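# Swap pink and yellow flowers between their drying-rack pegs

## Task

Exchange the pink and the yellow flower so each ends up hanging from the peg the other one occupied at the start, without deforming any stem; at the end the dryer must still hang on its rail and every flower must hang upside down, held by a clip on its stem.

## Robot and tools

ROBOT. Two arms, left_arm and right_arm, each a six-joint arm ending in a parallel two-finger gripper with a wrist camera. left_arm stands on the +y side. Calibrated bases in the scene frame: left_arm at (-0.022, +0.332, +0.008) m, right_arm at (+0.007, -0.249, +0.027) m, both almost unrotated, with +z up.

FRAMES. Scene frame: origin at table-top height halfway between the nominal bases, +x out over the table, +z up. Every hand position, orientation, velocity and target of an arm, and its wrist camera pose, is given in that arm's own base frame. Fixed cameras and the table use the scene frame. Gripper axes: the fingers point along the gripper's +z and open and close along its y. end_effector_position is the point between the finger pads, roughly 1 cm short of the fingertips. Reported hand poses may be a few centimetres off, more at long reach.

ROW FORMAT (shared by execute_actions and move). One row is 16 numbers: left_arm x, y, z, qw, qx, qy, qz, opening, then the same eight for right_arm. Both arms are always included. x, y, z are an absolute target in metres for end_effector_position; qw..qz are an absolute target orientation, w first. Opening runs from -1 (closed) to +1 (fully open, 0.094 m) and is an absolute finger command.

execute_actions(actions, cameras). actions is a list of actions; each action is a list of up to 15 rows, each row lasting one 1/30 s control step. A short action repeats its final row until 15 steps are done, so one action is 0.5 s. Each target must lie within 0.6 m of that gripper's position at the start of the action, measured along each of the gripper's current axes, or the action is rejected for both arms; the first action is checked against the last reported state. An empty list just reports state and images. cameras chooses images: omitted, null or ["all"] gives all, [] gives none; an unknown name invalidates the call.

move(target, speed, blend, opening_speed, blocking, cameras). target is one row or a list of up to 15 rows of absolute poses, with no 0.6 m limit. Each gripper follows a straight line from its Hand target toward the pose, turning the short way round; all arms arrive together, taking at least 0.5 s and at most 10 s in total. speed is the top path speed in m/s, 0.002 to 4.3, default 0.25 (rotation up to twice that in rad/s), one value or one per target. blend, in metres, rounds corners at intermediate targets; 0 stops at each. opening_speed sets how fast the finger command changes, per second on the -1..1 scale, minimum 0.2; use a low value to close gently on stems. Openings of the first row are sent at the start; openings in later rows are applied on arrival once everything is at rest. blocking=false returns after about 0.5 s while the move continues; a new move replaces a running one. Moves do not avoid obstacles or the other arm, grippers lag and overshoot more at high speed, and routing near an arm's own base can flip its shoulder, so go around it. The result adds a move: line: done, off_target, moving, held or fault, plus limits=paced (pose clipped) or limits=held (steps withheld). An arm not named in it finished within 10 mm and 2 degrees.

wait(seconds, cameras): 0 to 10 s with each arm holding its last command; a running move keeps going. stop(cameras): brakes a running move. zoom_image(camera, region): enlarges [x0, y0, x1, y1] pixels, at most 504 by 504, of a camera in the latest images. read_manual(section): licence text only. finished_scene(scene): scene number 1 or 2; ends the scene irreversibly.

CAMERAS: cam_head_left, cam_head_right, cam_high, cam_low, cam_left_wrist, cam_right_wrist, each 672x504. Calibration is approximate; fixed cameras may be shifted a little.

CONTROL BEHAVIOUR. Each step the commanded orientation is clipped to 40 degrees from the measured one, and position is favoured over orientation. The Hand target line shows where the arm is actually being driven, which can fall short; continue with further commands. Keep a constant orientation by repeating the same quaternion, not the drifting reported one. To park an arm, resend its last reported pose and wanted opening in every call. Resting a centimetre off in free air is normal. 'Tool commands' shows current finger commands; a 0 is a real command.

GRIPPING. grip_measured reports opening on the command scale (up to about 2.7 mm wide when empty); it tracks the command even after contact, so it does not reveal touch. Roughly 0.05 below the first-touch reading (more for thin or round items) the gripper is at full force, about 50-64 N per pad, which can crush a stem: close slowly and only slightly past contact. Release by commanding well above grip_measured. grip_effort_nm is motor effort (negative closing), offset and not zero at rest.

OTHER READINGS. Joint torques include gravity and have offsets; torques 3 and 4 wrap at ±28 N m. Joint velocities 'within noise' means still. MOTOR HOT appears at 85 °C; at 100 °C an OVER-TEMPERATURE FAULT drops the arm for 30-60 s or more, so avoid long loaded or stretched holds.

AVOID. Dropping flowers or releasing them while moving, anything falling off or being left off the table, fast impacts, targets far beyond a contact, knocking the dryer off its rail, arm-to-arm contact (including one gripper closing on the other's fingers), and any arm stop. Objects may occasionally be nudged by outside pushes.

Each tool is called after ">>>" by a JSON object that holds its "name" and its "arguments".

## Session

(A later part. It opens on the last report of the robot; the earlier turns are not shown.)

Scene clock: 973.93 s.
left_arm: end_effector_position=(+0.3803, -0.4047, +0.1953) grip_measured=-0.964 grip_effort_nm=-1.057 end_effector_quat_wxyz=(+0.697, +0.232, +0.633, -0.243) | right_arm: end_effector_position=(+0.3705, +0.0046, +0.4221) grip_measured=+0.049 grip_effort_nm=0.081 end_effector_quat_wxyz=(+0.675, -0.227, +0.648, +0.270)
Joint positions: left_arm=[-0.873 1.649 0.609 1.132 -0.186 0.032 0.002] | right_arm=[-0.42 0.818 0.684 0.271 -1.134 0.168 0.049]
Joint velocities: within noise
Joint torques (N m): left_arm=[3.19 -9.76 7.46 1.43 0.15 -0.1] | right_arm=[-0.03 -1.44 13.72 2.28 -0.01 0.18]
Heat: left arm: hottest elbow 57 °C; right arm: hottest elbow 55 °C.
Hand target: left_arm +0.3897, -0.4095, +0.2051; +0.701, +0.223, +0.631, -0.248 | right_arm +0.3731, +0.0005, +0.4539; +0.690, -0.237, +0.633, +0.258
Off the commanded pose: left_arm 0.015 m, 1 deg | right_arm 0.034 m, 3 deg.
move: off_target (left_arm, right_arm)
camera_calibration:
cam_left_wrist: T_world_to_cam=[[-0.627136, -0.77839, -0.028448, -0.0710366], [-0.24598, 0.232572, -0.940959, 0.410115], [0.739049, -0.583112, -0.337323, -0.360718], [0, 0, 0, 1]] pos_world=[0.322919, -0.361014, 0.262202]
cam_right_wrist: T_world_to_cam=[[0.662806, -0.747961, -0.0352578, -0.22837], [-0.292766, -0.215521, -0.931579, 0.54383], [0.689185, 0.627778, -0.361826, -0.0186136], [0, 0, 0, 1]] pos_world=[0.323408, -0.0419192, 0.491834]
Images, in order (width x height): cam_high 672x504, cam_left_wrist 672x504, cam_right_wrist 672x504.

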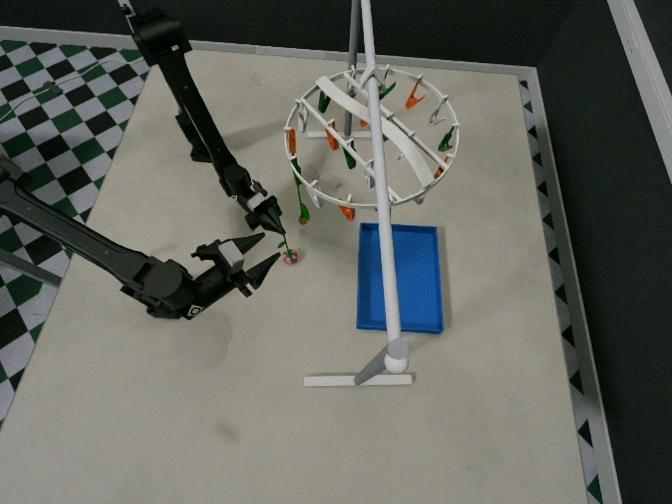

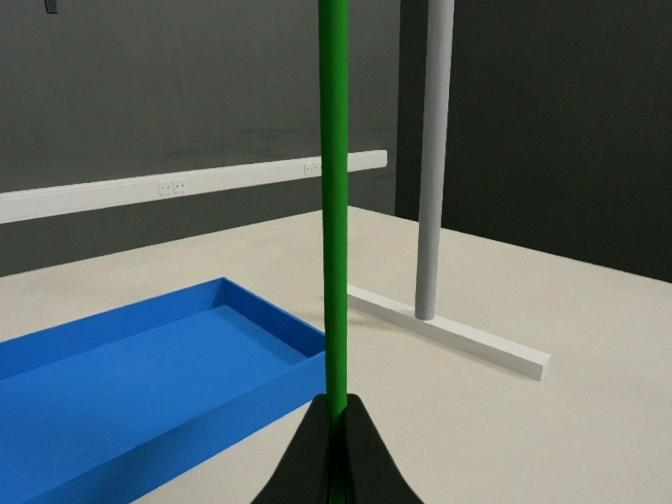

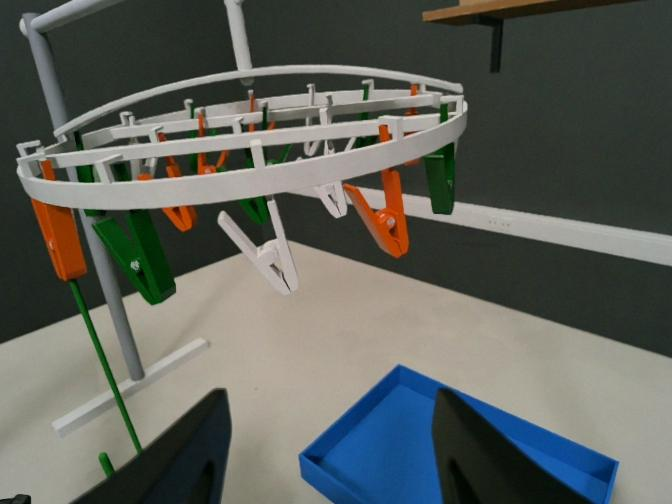

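>>> {"name": "move", "arguments": {"target": [0.39,-0.41,0.205,0.7005,0.2233,0.6307,-0.2480,-1.0,0.465,-0.01,0.465,0.6754,-0.2927,0.5871,0.3367,0.05], "speed": 0.15, "cameras": ["cam_right_wrist","cam_high"]}}

>>> {"name": "zoom_image", "arguments": {"camera": "cam_right_wrist", "region": [200, 100, 500, 400]}}

>>> {"name": "zoom_image", "arguments": {"camera": "cam_high", "region": [260, 150, 380, 280]}}

Scene clock: 983.63 s.
left_arm: end_effector_position=(+0.3803, -0.4047, +0.1953) grip_measured=-0.964 grip_effort_nm=-1.067 end_effector_quat_wxyz=(+0.697, +0.232, +0.634, -0.243) | right_arm: end_effector_position=(+0.4568, -0.0118, +0.4411) grip_measured=+0.049 grip_effort_nm=0.076 end_effector_quat_wxyz=(+0.667, -0.279, +0.601, +0.341)
Joint positions: left_arm=[-0.873 1.649 0.609 1.132 -0.186 0.032 0.002] | right_arm=[-0.393 1.206 0.889 0.748 -1.273 0.451 0.049]
Joint velocities: within noise
Joint torques (N m): left_arm=[3.14 -9.76 7.46 1.42 0.14 -0.09] | right_arm=[1.32 -7.47 12.83 1.84 0.27 0.18]
Heat: left arm: hottest elbow 56 °C; right arm: hottest elbow 58 °C.
Hand target: left_arm +0.3897, -0.4095, +0.2051; +0.701, +0.223, +0.631, -0.248 | right_arm +0.4634, -0.0099, +0.4643; +0.675, -0.293, +0.588, +0.336
Off the commanded pose: left_arm 0.015 m, 1 deg | right_arm 0.025 m, 2 deg.
move: off_target (left_arm, right_arm)
camera_calibration:
cam_right_wrist: T_world_to_cam=[[0.792491, -0.609252, -0.0277471, -0.357995], [-0.204303, -0.222332, -0.953325, 0.552405], [0.574646, 0.76117, -0.300669, -0.033924], [0, 0, 0, 1]] pos_world=[0.41606, -0.0694699, 0.506488]
Images, in order (width x height): cam_high 672x504, cam_right_wrist 672x504.

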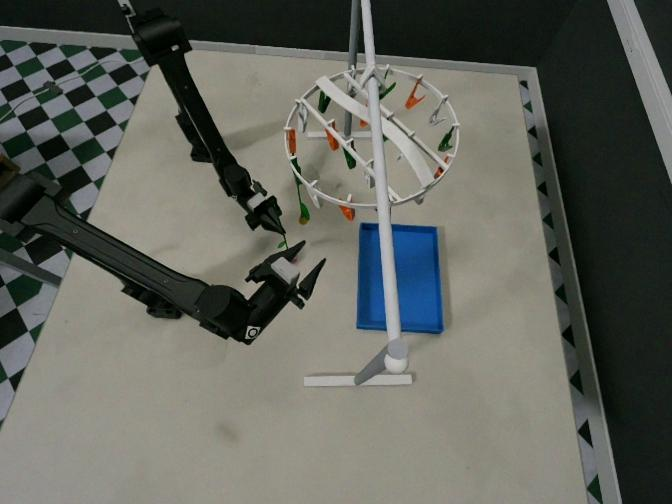

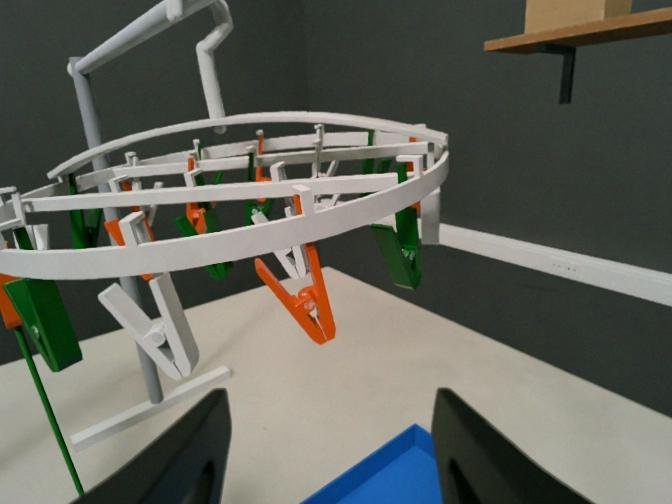

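Scaled by 1.680 from the camera's 672x504 image, which has a finer 960x720 frame.

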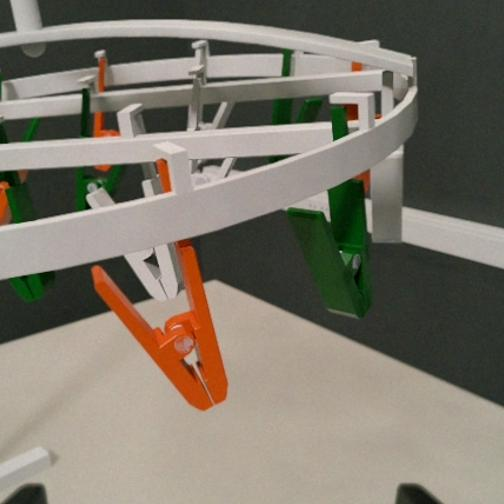

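Scaled by 3.877 from the camera's 672x504 image, which has a finer 960x720 frame.

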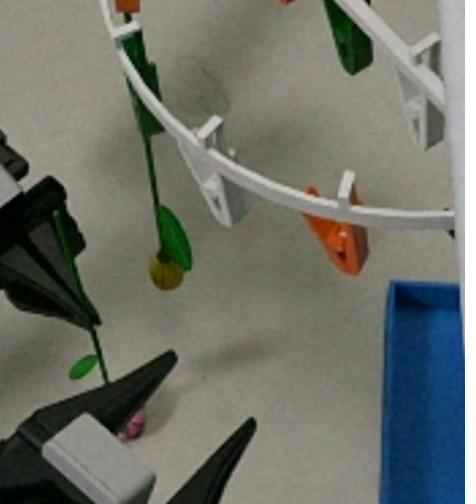

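>>> {"name": "move", "arguments": {"target": [[0.39,-0.41,0.205,0.7005,0.2233,0.6307,-0.2480,-1.0,0.448,0.005,0.465,0.6754,-0.2927,0.5871,0.3367,0.05],[0.39,-0.41,0.205,0.7005,0.2233,0.6307,-0.2480,-1.0,0.498,0.075,0.465,0.6754,-0.2927,0.5871,0.3367,0.05]], "speed": 0.12, "cameras": ["cam_right_wrist","cam_high"]}}

>>> {"name": "zoom_image", "arguments": {"camera": "cam_high", "region": [260, 150, 380, 280]}}

Scene clock: 994.90 s.
left_arm: end_effector_position=(+0.3803, -0.4047, +0.1953) grip_measured=-0.964 grip_effort_nm=-1.062 end_effector_quat_wxyz=(+0.697, +0.232, +0.634, -0.243) | right_arm: end_effector_position=(+0.4890, +0.0723, +0.4407) grip_measured=+0.049 grip_effort_nm=0.071 end_effector_quat_wxyz=(+0.664, -0.277, +0.602, +0.348)
Joint positions: left_arm=[-0.873 1.649 0.609 1.132 -0.186 0.032 0.002] | right_arm=[-0.161 1.209 0.924 0.538 -1.061 0.273 0.049]
Joint velocities: within noise
Joint torques (N m): left_arm=[3.14 -9.7 7.45 1.4 0.15 -0.09] | right_arm=[1.26 -8 13.19 1.24 0.22 -0.11]
Heat: left arm: hottest elbow 55 °C; right arm: hottest elbow 56 °C.
Hand target: left_arm +0.3897, -0.4095, +0.2051; +0.701, +0.223, +0.631, -0.248 | right_arm +0.4964, +0.0748, +0.4646; +0.676, -0.292, +0.587, +0.337
Off the commanded pose: left_arm 0.015 m, 1 deg | right_arm 0.026 m, 3 deg.
move: off_target (left_arm, right_arm)
camera_calibration:
cam_right_wrist: T_world_to_cam=[[0.797833, -0.601472, -0.0411578, -0.329582], [-0.21245, -0.216605, -0.952862, 0.580704], [0.564205, 0.768969, -0.300598, -0.112089], [0, 0, 0, 1]] pos_world=[0.449563, 0.0137423, 0.506072]
Images, in order (width x height): cam_high 672x504, cam_right_wrist 672x504.

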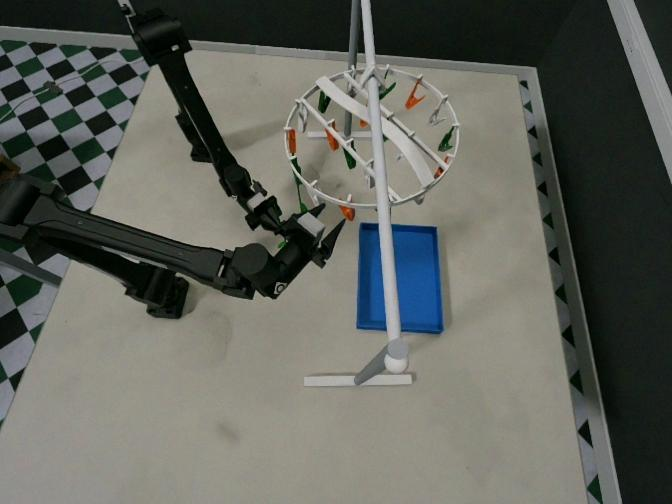

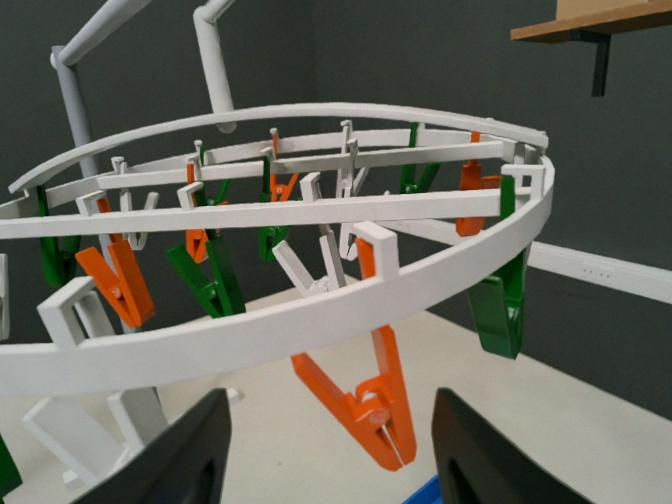

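Scaled by 3.877 from the camera's 672x504 image, which has a finer 960x720 frame.

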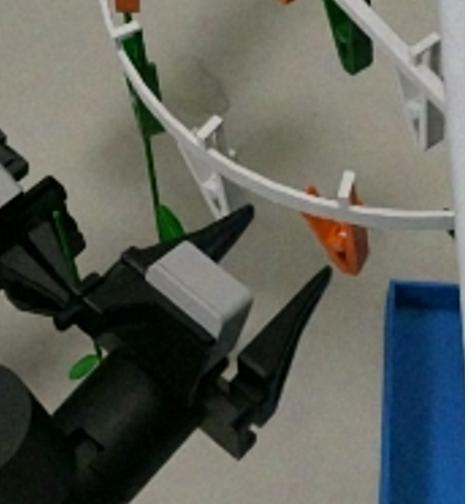

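>>> {"name": "move", "arguments": {"target": [[0.39,-0.41,0.205,0.7005,0.2233,0.6307,-0.2480,-1.0,0.527,0.106,0.460,0.6754,-0.2927,0.5871,0.3367,0.05]], "speed": 0.06, "cameras": ["cam_right_wrist","cam_high"]}}

>>> {"name": "zoom_image", "arguments": {"camera": "cam_high", "region": [300, 160, 380, 260]}}

Scene clock: 1002.20 s.
left_arm: end_effector_position=(+0.3803, -0.4047, +0.1953) grip_measured=-0.964 grip_effort_nm=-1.067 end_effector_quat_wxyz=(+0.697, +0.232, +0.634, -0.243) | right_arm: end_effector_position=(+0.5176, +0.0995, +0.4336) grip_measured=+0.049 grip_effort_nm=0.071 end_effector_quat_wxyz=(+0.663, -0.276, +0.605, +0.345)
Joint positions: left_arm=[-0.873 1.649 0.609 1.132 -0.186 0.032 0.002] | right_arm=[-0.084 1.277 0.972 0.517 -0.981 0.23 0.049]
Joint velocities: within noise
Joint torques (N m): left_arm=[3.14 -9.76 7.45 1.42 0.14 -0.09] | right_arm=[1.55 -9.58 13.53 1.33 0.15 -0.14]
Heat: left arm: hottest elbow 55 °C; right arm: hottest elbow 57 °C.
Hand target: left_arm +0.3897, -0.4095, +0.2051; +0.701, +0.223, +0.631, -0.248 | right_arm +0.5249, +0.1057, +0.4595; +0.676, -0.292, +0.587, +0.337
Off the commanded pose: left_arm 0.015 m, 1 deg | right_arm 0.029 m, 3 deg.
move: off_target (left_arm, right_arm)
camera_calibration:
cam_right_wrist: T_world_to_cam=[[0.794197, -0.606149, -0.0428271, -0.333257], [-0.217913, -0.218308, -0.951239, 0.588166], [0.567243, 0.764804, -0.305468, -0.150414], [0, 0, 0, 1]] pos_world=[0.478162, 0.0414347, 0.499267]
Images, in order (width x height): cam_high 672x504, cam_right_wrist 672x504.

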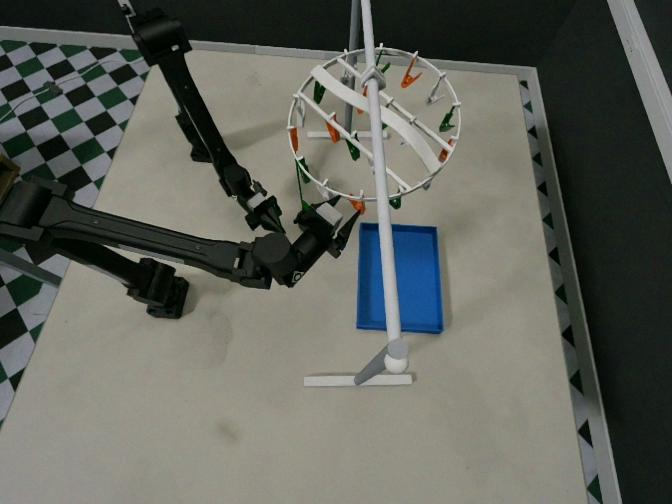

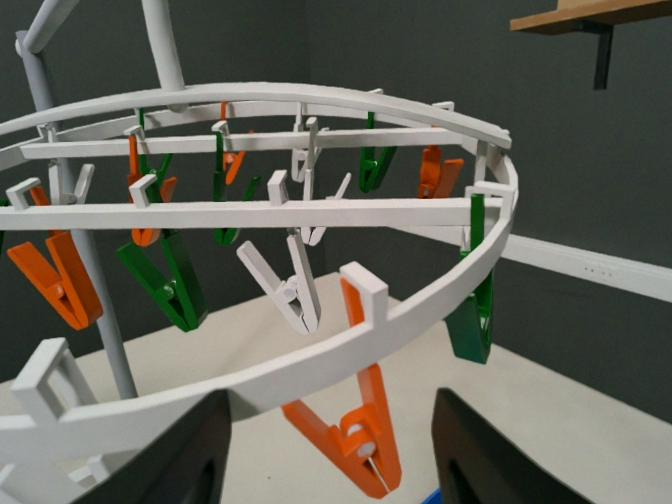

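Scaled by 5.040 from the camera's 672x504 image, which has a finer 960x720 frame.

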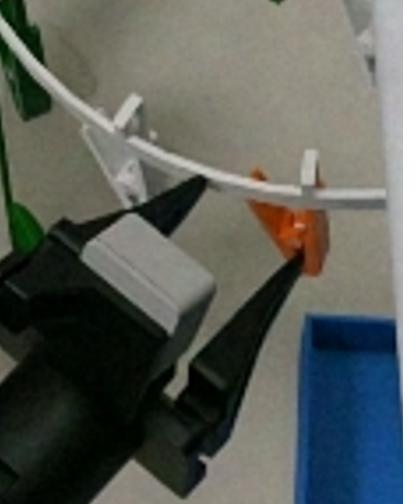

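>>> {"name": "move", "arguments": {"target": [[0.39,-0.41,0.205,0.7005,0.2233,0.6307,-0.2480,-1.0,0.490,0.057,0.455,0.7135,-0.3668,0.5438,0.2457,0.05]], "speed": 0.1, "cameras": ["cam_right_wrist","cam_high","cam_head_right"]}}

>>> {"name": "zoom_image", "arguments": {"camera": "cam_high", "region": [260, 150, 380, 280]}}

Scene clock: 1012.57 s.
left_arm: end_effector_position=(+0.3803, -0.4047, +0.1953) grip_measured=-0.964 grip_effort_nm=-1.062 end_effector_quat_wxyz=(+0.697, +0.232, +0.634, -0.243) | right_arm: end_effector_position=(+0.4930, +0.0605, +0.4597) grip_measured=+0.049 grip_effort_nm=0.066 end_effector_quat_wxyz=(+0.710, -0.364, +0.546, +0.255)
Joint positions: left_arm=[-0.873 1.649 0.609 1.132 -0.186 0.032 0.002] | right_arm=[-0.191 1.228 0.972 0.57 -1.103 0.038 0.049]
Joint velocities: within noise
Joint torques (N m): left_arm=[3.14 -9.7 7.46 1.42 0.14 -0.08] | right_arm=[-0.09 -10.29 7.56 2.07 0.11 -0.11]
Heat: left arm: hottest elbow 55 °C; right arm: hottest elbow 56 °C.
Hand target: left_arm +0.3897, -0.4095, +0.2051; +0.701, +0.223, +0.631, -0.248 | right_arm +0.4901, +0.0570, +0.4550; +0.714, -0.367, +0.544, +0.246
Off the commanded pose: left_arm 0.015 m, 1 deg | right_arm 0.007 m, 1 deg.
move: off_target (left_arm)
camera_calibration:
cam_right_wrist: T_world_to_cam=[[0.759892, -0.601035, 0.247629, -0.453178], [0.0114356, -0.368521, -0.929549, 0.485208], [0.649948, 0.709189, -0.273163, -0.150907], [0, 0, 0, 1]] pos_world=[0.436899, 0.0134547, 0.522023]
Images, in order (width x height): cam_head_right 672x504, cam_high 672x504, cam_right_wrist 672x504.

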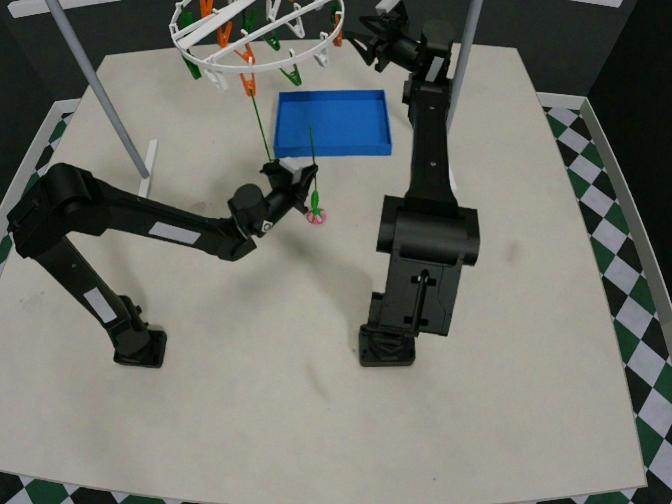

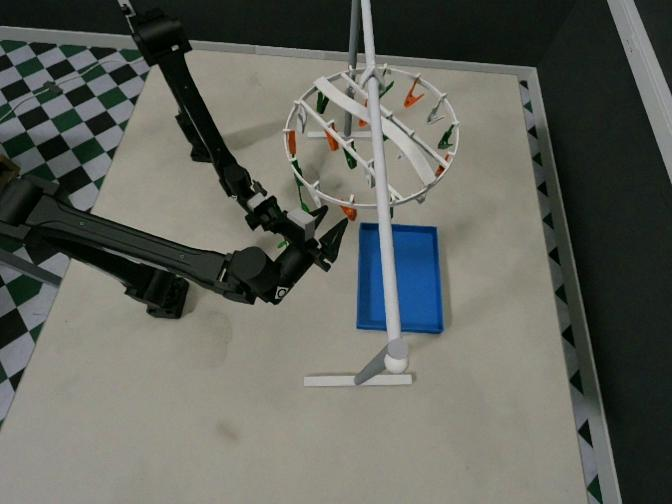

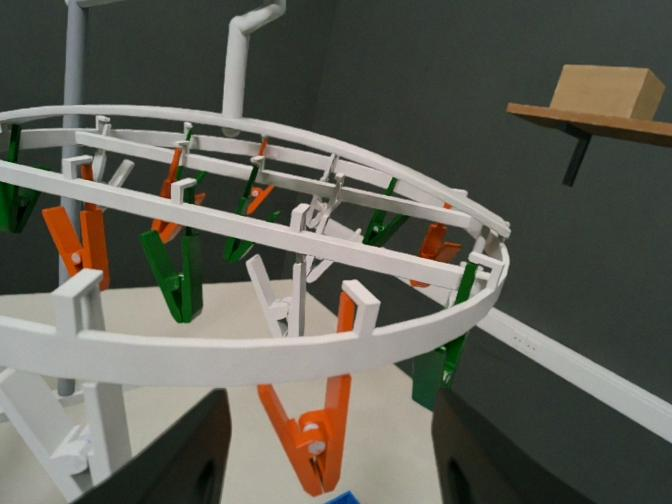

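Scaled by 3.877 from the camera's 672x504 image, which has a finer 960x720 frame.

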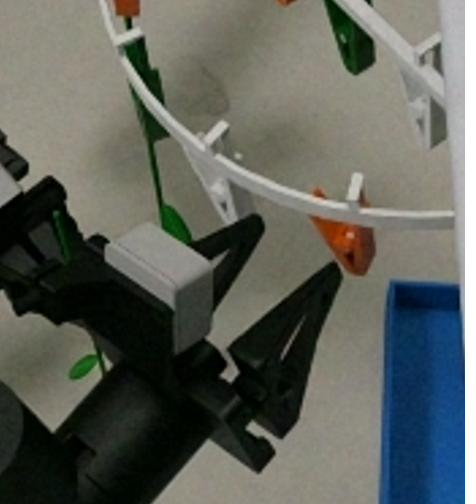

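>>> {"name": "move", "arguments": {"target": [[0.39,-0.41,0.205,0.7005,0.2233,0.6307,-0.2480,-1.0,0.491,0.061,0.432,0.7135,-0.3668,0.5438,0.2457,0.05],[0.39,-0.41,0.205,0.7005,0.2233,0.6307,-0.2480,-1.0,0.524,0.106,0.449,0.7135,-0.3668,0.5438,0.2457,0.05]], "speed": 0.06, "cameras": ["cam_right_wrist","cam_high"]}}

>>> {"name": "zoom_image", "arguments": {"camera": "cam_high", "region": [300, 160, 380, 260]}}

Scene clock: 1019.83 s.
left_arm: end_effector_position=(+0.3803, -0.4047, +0.1953) grip_measured=-0.964 grip_effort_nm=-1.062 end_effector_quat_wxyz=(+0.697, +0.232, +0.634, -0.243) | right_arm: end_effector_position=(+0.5134, +0.1021, +0.4268) grip_measured=+0.049 grip_effort_nm=0.071 end_effector_quat_wxyz=(+0.704, -0.355, +0.560, +0.256)
Joint positions: left_arm=[-0.873 1.649 0.609 1.132 -0.186 0.032 0.002] | right_arm=[-0.079 1.275 0.948 0.548 -0.982 -0.031 0.049]
Joint velocities: within noise
Joint torques (N m): left_arm=[3.14 -9.7 7.46 1.43 0.15 -0.08] | right_arm=[1.2 -9 13.09 1.25 0.19 -0.09]
Heat: left arm: hottest elbow 55 °C; right arm: hottest elbow 55 °C.
Hand target: left_arm +0.3897, -0.4095, +0.2051; +0.701, +0.223, +0.631, -0.248 | right_arm +0.5224, +0.1056, +0.4487; +0.714, -0.366, +0.544, +0.246
Off the commanded pose: left_arm 0.015 m, 1 deg | right_arm 0.025 m, 3 deg.
move: off_target (left_arm, right_arm)
camera_calibration:
cam_right_wrist: T_world_to_cam=[[0.758877, -0.612305, 0.221783, -0.422886], [-0.0238085, -0.366416, -0.930146, 0.487804], [0.650798, 0.700587, -0.292643, -0.193882], [0, 0, 0, 1]] pos_world=[0.45871, 0.0556353, 0.49078]
Images, in order (width x height): cam_high 672x504, cam_right_wrist 672x504.

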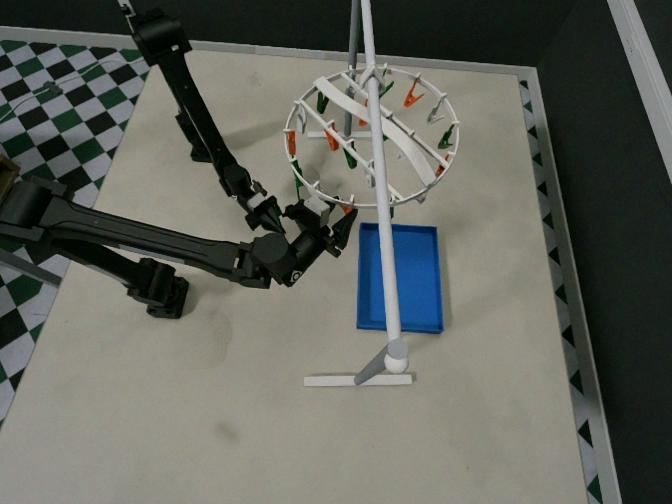

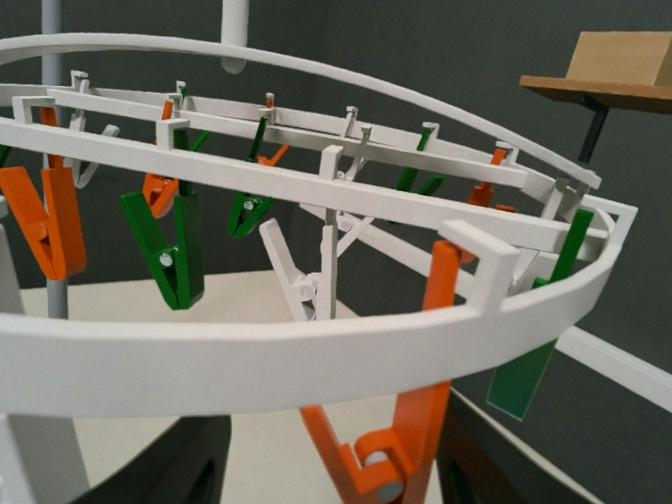

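Scaled by 5.040 from the camera's 672x504 image, which has a finer 960x720 frame.

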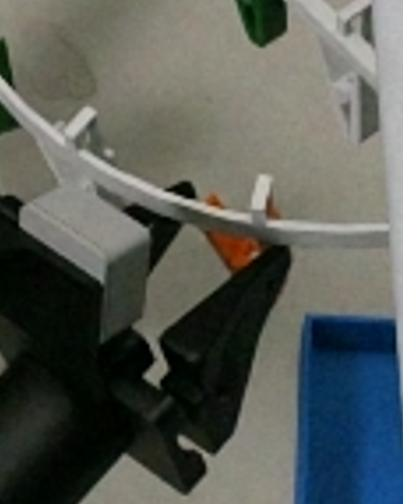

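>>> {"name": "move", "arguments": {"target": [[0.39,-0.41,0.205,0.7005,0.2233,0.6307,-0.2480,-1.0,0.533,0.101,0.452,0.7135,-0.3668,0.5438,0.2457,0.05]], "speed": 0.06, "cameras": ["cam_right_wrist","cam_high"]}}

>>> {"name": "zoom_image", "arguments": {"camera": "cam_high", "region": [300, 160, 380, 260]}}

Scene clock: 1024.30 s.
left_arm: end_effector_position=(+0.3803, -0.4047, +0.1953) grip_measured=-0.964 grip_effort_nm=-1.067 end_effector_quat_wxyz=(+0.697, +0.232, +0.634, -0.243) | right_arm: end_effector_position=(+0.5219, +0.1020, +0.4294) grip_measured=+0.049 grip_effort_nm=0.076 end_effector_quat_wxyz=(+0.703, -0.357, +0.558, +0.257)
Joint positions: left_arm=[-0.873 1.649 0.609 1.132 -0.186 0.032 0.002] | right_arm=[-0.079 1.298 0.975 0.545 -0.988 -0.032 0.049]
Joint velocities: within noise
Joint torques (N m): left_arm=[3.19 -9.76 7.46 1.42 0.14 -0.08] | right_arm=[0.32 -9.52 13.2 1.26 0.02 -0.07]
Heat: left arm: hottest elbow 54 °C; right arm: hottest elbow 57 °C.
Hand target: left_arm +0.3897, -0.4095, +0.2051; +0.701, +0.223, +0.631, -0.248 | right_arm +0.5315, +0.1007, +0.4514; +0.714, -0.366, +0.544, +0.246
Off the commanded pose: left_arm 0.015 m, 1 deg | right_arm 0.025 m, 3 deg.
move: off_target (left_arm, right_arm)
camera_calibration:
cam_right_wrist: T_world_to_cam=[[0.761894, -0.607421, 0.22485, -0.433361], [-0.0194049, -0.368401, -0.929464, 0.488039], [0.647412, 0.70379, -0.29247, -0.197192], [0, 0, 0, 1]] pos_world=[0.46731, 0.0553437, 0.493384]
Images, in order (width x height): cam_high 672x504, cam_right_wrist 672x504.

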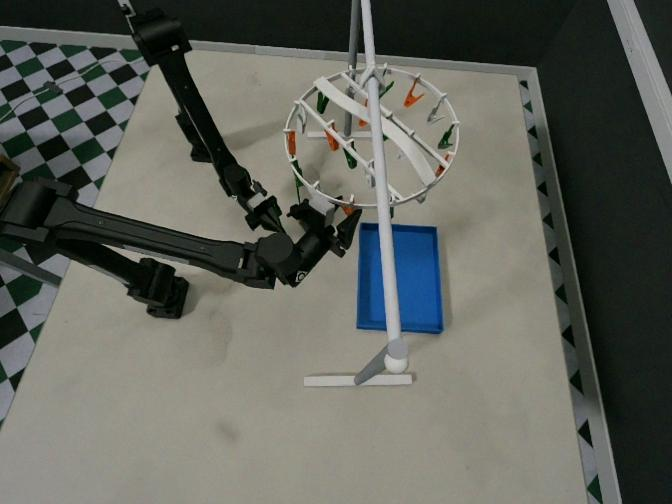

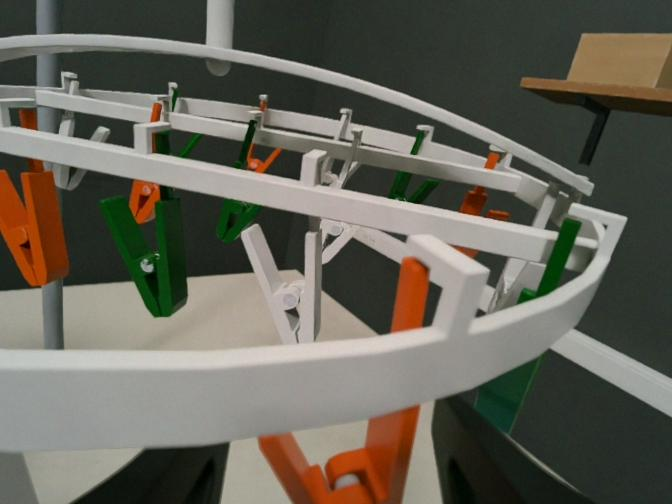

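Scaled by 5.040 from the camera's 672x504 image, which has a finer 960x720 frame.

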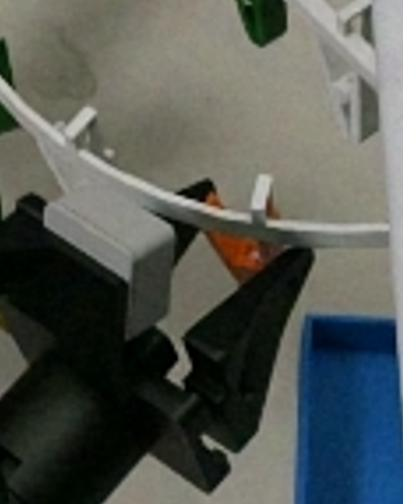

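>>> {"name": "move", "arguments": {"target": [[0.39,-0.41,0.205,0.7005,0.2233,0.6307,-0.2480,-1.0,0.540,0.112,0.452,0.7135,-0.3668,0.5438,0.2457,0.05]], "speed": 0.06, "cameras": ["cam_right_wrist","cam_high"]}}

>>> {"name": "zoom_image", "arguments": {"camera": "cam_high", "region": [300, 160, 380, 260]}}

Scene clock: 1027.77 s.
left_arm: end_effector_position=(+0.3803, -0.4047, +0.1953) grip_measured=-0.964 grip_effort_nm=-1.062 end_effector_quat_wxyz=(+0.697, +0.231, +0.634, -0.243) | right_arm: end_effector_position=(+0.5293, +0.1078, +0.4294) grip_measured=+0.049 grip_effort_nm=0.066 end_effector_quat_wxyz=(+0.703, -0.355, +0.560, +0.256)
Joint positions: left_arm=[-0.873 1.649 0.609 1.132 -0.186 0.031 0.002] | right_arm=[-0.063 1.314 0.991 0.536 -0.966 -0.039 0.049]
Joint velocities: within noise
Joint torques (N m): left_arm=[3.14 -9.76 7.46 1.42 0.14 -0.08] | right_arm=[1.26 -9.88 13.05 1.31 0.16 -0.12]
Heat: left arm: hottest elbow 54 °C; right arm: hottest elbow 57 °C.
Hand target: left_arm +0.3897, -0.4095, +0.2051; +0.701, +0.223, +0.631, -0.248 | right_arm +0.5384, +0.1118, +0.4515; +0.714, -0.366, +0.544, +0.246
Off the commanded pose: left_arm 0.015 m, 1 deg | right_arm 0.025 m, 3 deg.
move: off_target (left_arm, right_arm)
camera_calibration:
cam_right_wrist: T_world_to_cam=[[0.759217, -0.611973, 0.221537, -0.432059], [-0.0244939, -0.367013, -0.929893, 0.493056], [0.650377, 0.700564, -0.293632, -0.206814], [0, 0, 0, 1]] pos_world=[0.47461, 0.0614359, 0.493479]
Images, in order (width x height): cam_high 672x504, cam_right_wrist 672x504.

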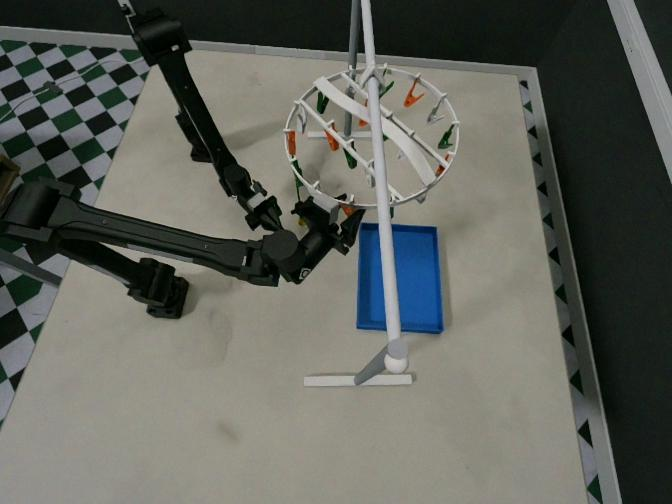

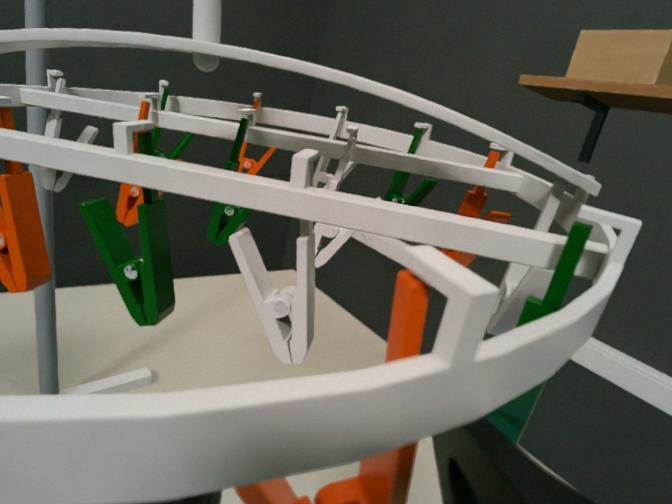

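Scaled by 5.040 from the camera's 672x504 image, which has a finer 960x720 frame.

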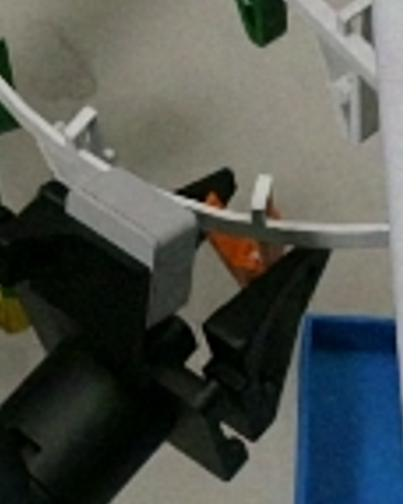

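>>> {"name": "move", "arguments": {"target": [0.39,-0.41,0.205,0.7005,0.2233,0.6307,-0.2480,-1.0,0.540,0.112,0.452,0.7135,-0.3668,0.5438,0.2457,-0.95], "opening_speed": 0.8, "cameras": ["cam_high","cam_right_wrist","cam_head_right"]}}

Scene clock: 1043.33 s.
left_arm: end_effector_position=(+0.3803, -0.4047, +0.1953) grip_measured=-0.964 grip_effort_nm=-1.062 end_effector_quat_wxyz=(+0.697, +0.231, +0.634, -0.243) | right_arm: end_effector_position=(+0.5295, +0.1078, +0.4295) grip_measured=-0.542 grip_effort_nm=-1.033 end_effector_quat_wxyz=(+0.703, -0.355, +0.560, +0.256)
Joint positions: left_arm=[-0.873 1.649 0.609 1.132 -0.186 0.031 0.002] | right_arm=[-0.063 1.314 0.992 0.535 -0.966 -0.04 0.022]
Joint velocities: within noise
Joint torques (N m): left_arm=[3.19 -9.76 7.46 1.43 0.14 -0.08] | right_arm=[1.32 -9.82 13.19 1.33 0.14 -0.1]
Heat: left arm: hottest elbow 54 °C; right arm: hottest elbow 61 °C.
Hand target: left_arm +0.3897, -0.4095, +0.2051; +0.701, +0.223, +0.631, -0.248 | right_arm +0.5384, +0.1118, +0.4514; +0.714, -0.366, +0.544, +0.246
Off the commanded pose: left_arm 0.015 m, 1 deg | right_arm 0.025 m, 3 deg.
move: off_target (left_arm, right_arm)
camera_calibration:
cam_right_wrist: T_world_to_cam=[[0.758552, -0.61257, 0.222163, -0.432114], [-0.024389, -0.367394, -0.929745, 0.493052], [0.651156, 0.699842, -0.293628, -0.207176], [0, 0, 0, 1]] pos_world=[0.47471, 0.0614348, 0.49358]
Images, in order (width x height): cam_head_right 672x504, cam_high 672x504, cam_right_wrist 672x504.

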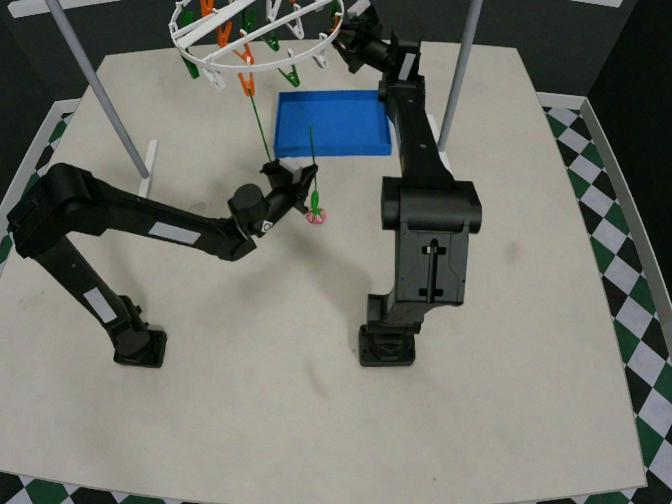

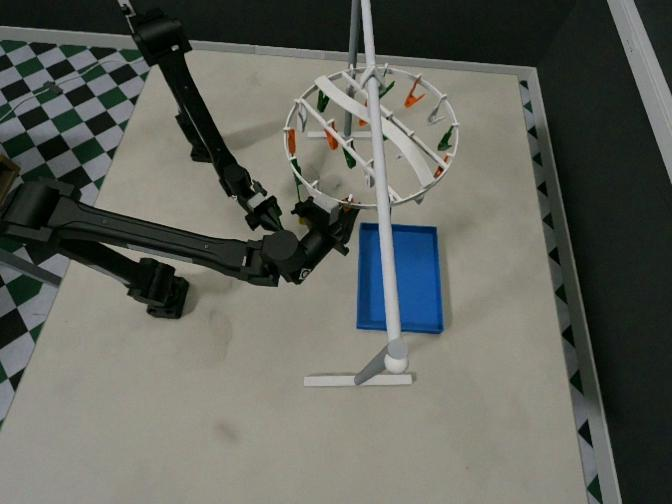

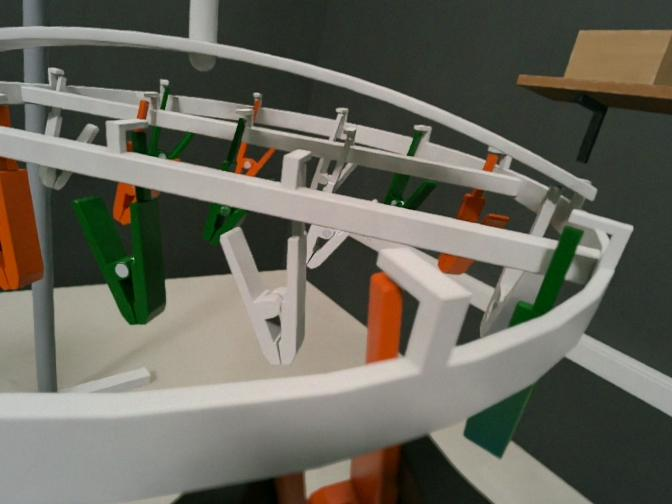

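>>> {"name": "zoom_image", "arguments": {"camera": "cam_right_wrist", "region": [200, 340, 500, 504]}}

>>> {"name": "zoom_image", "arguments": {"camera": "cam_high", "region": [240, 140, 400, 260]}}

>>> {"name": "zoom_image", "arguments": {"camera": "cam_head_right", "region": [220, 0, 420, 150]}}

Scaled by 1.680 from the camera's 672x504 image, which has a finer 960x720 frame.

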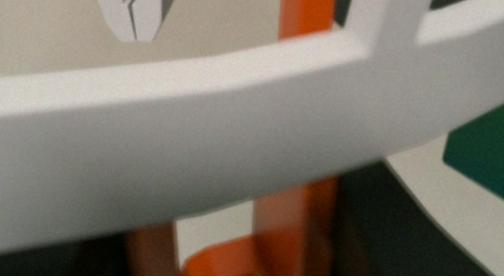

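Scaled by 3.150 from the camera's 672x504 image, which has a finer 960x720 frame.

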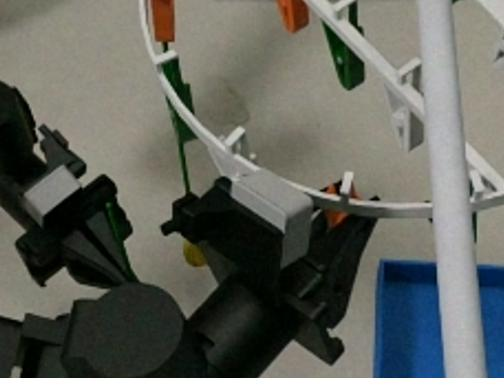

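Scaled by 2.520 from the camera's 672x504 image, which has a finer 960x720 frame.

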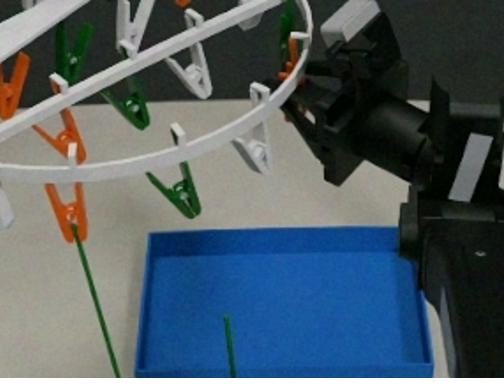

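>>> {"name": "move", "arguments": {"target": [[0.46,-0.43,0.215,0.7180,0.1735,0.6501,-0.1781,-1.0,0.540,0.112,0.452,0.7135,-0.3668,0.5438,0.2457,-0.95],[0.535,-0.448,0.228,0.7150,0.1742,0.6500,-0.1916,-1.0,0.540,0.112,0.452,0.7135,-0.3668,0.5438,0.2457,-0.95]], "speed": 0.12, "blend": 0.02, "cameras": ["cam_high","cam_right_wrist","cam_head_right","cam_head_left"]}}

>>> {"name": "zoom_image", "arguments": {"camera": "cam_high", "region": [260, 140, 420, 260]}}

>>> {"name": "zoom_image", "arguments": {"camera": "cam_head_right", "region": [220, 0, 420, 150]}}

>>> {"name": "zoom_image", "arguments": {"camera": "cam_head_left", "region": [220, 0, 520, 200]}}

Scene clock: 1063.97 s.
left_arm: end_effector_position=(+0.5212, -0.4402, +0.2181) grip_measured=-0.964 grip_effort_nm=-1.067 end_effector_quat_wxyz=(+0.709, +0.182, +0.655, -0.186) | right_arm: end_effector_position=(+0.5295, +0.1078, +0.4295) grip_measured=-0.542 grip_effort_nm=-1.033 end_effector_quat_wxyz=(+0.703, -0.355, +0.560, +0.256)
Joint positions: left_arm=[-0.758 1.821 0.995 0.903 -0.23 0.033 0.002] | right_arm=[-0.063 1.314 0.992 0.535 -0.966 -0.04 0.022]
Joint velocities: within noise
Joint torques (N m): left_arm=[3.02 -11.87 9.99 1.72 0.16 -0.07] | right_arm=[1.38 -9.82 13.16 1.33 0.15 -0.11]
Heat: left arm: hottest elbow 54 °C; right arm: hottest elbow 63 °C.
Hand target: left_arm +0.5340, -0.4473, +0.2281; +0.715, +0.174, +0.650, -0.192 | right_arm +0.5384, +0.1118, +0.4514; +0.714, -0.366, +0.544, +0.246
Off the commanded pose: left_arm 0.019 m, 1 deg | right_arm 0.025 m, 3 deg.
move: off_target (left_arm, right_arm)
camera_calibration:
cam_right_wrist: T_world_to_cam=[[0.758552, -0.61257, 0.222163, -0.432114], [-0.024389, -0.367394, -0.929745, 0.493052], [0.651156, 0.699842, -0.293628, -0.207176], [0, 0, 0, 1]] pos_world=[0.47471, 0.0614348, 0.49358]
Images, in order (width x height): cam_head_left 672x504, cam_head_right 672x504, cam_high 672x504, cam_right_wrist 672x504.

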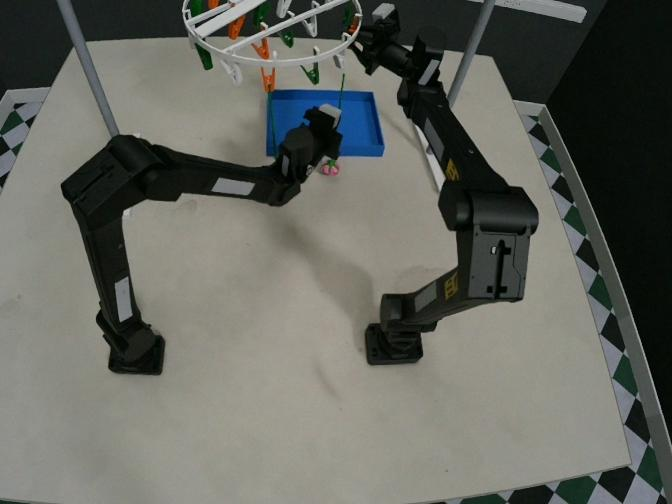

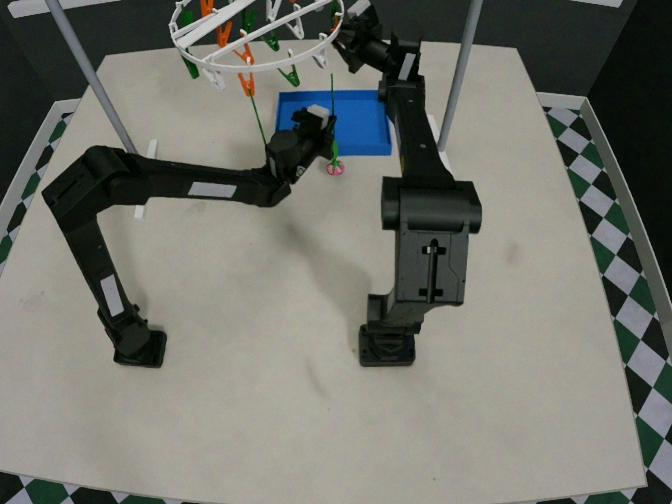

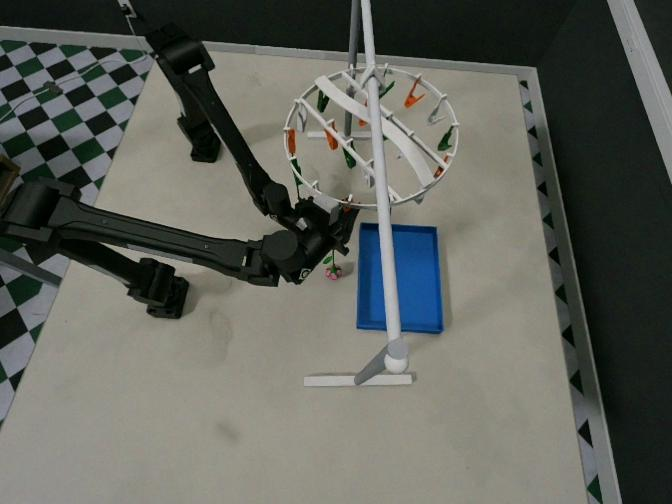

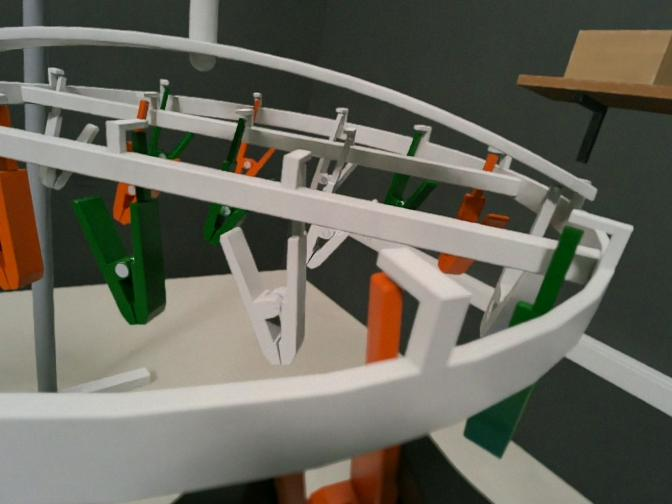

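Scaled by 3.150 from the camera's 672x504 image, which has a finer 960x720 frame.

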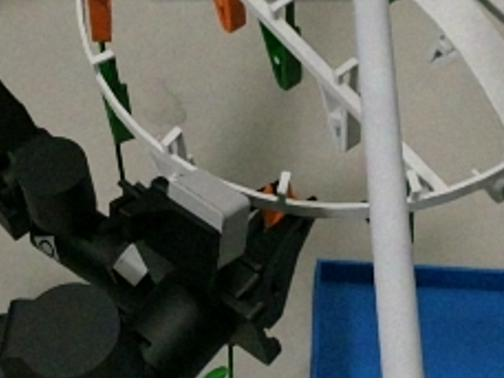

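Scaled by 2.520 from the camera's 672x504 image, which has a finer 960x720 frame.

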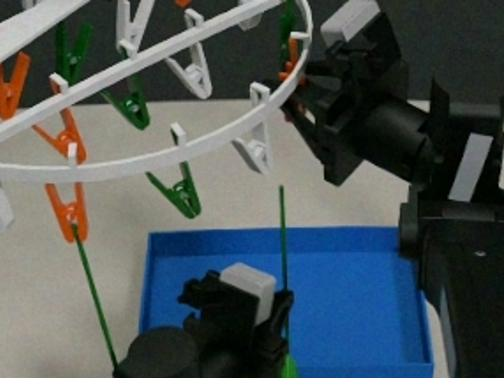

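Scaled by 1.680 from the camera's 672x504 image, which has a finer 960x720 frame.

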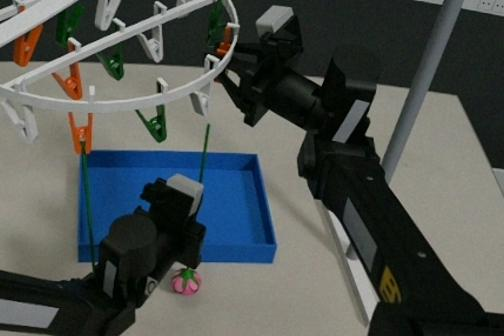

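>>> {"name": "zoom_image", "arguments": {"camera": "cam_head_left", "region": [310, 0, 410, 90]}}

>>> {"name": "zoom_image", "arguments": {"camera": "cam_head_right", "region": [300, 0, 400, 90]}}

>>> {"name": "zoom_image", "arguments": {"camera": "cam_high", "region": [310, 170, 380, 250]}}

>>> {"name": "zoom_image", "arguments": {"camera": "cam_low", "region": [250, 100, 500, 300]}}

Scaled by 5.040 from the camera's 672x504 image, which has a finer 960x720 frame.

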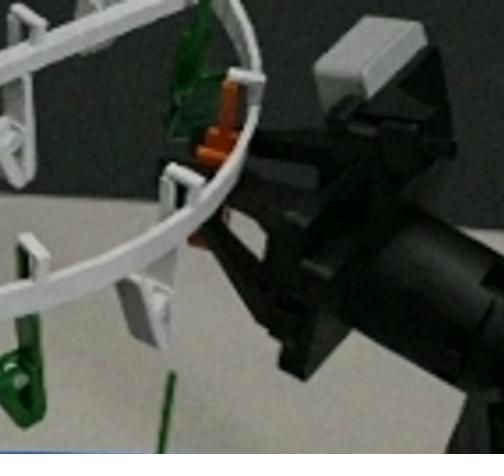

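Scaled by 5.040 from the camera's 672x504 image, which has a finer 960x720 frame.

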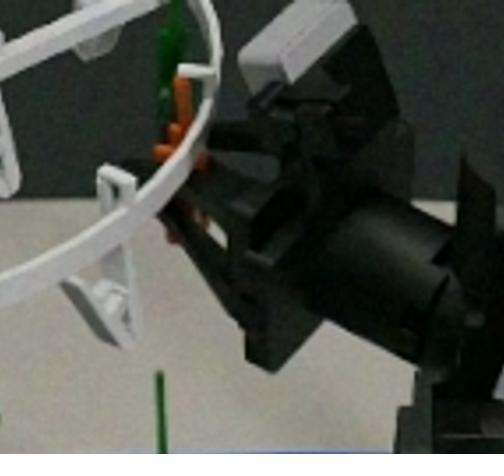

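Scaled by 6.300 from the camera's 672x504 image, which has a finer 960x720 frame.

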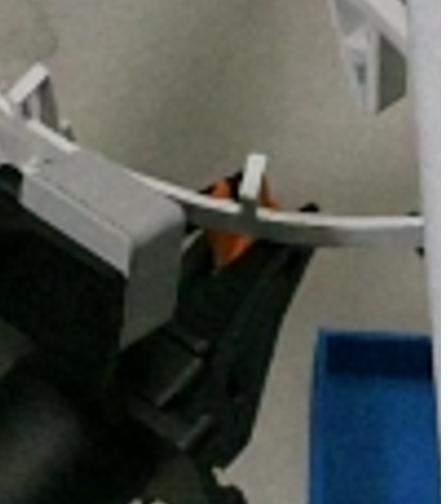

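This scene's latest camera images include none from cam_low. They are from: cam_head_left, cam_head_right, cam_high, cam_right_wrist. cam_low's image comes with the result of a call that names it in "cameras".


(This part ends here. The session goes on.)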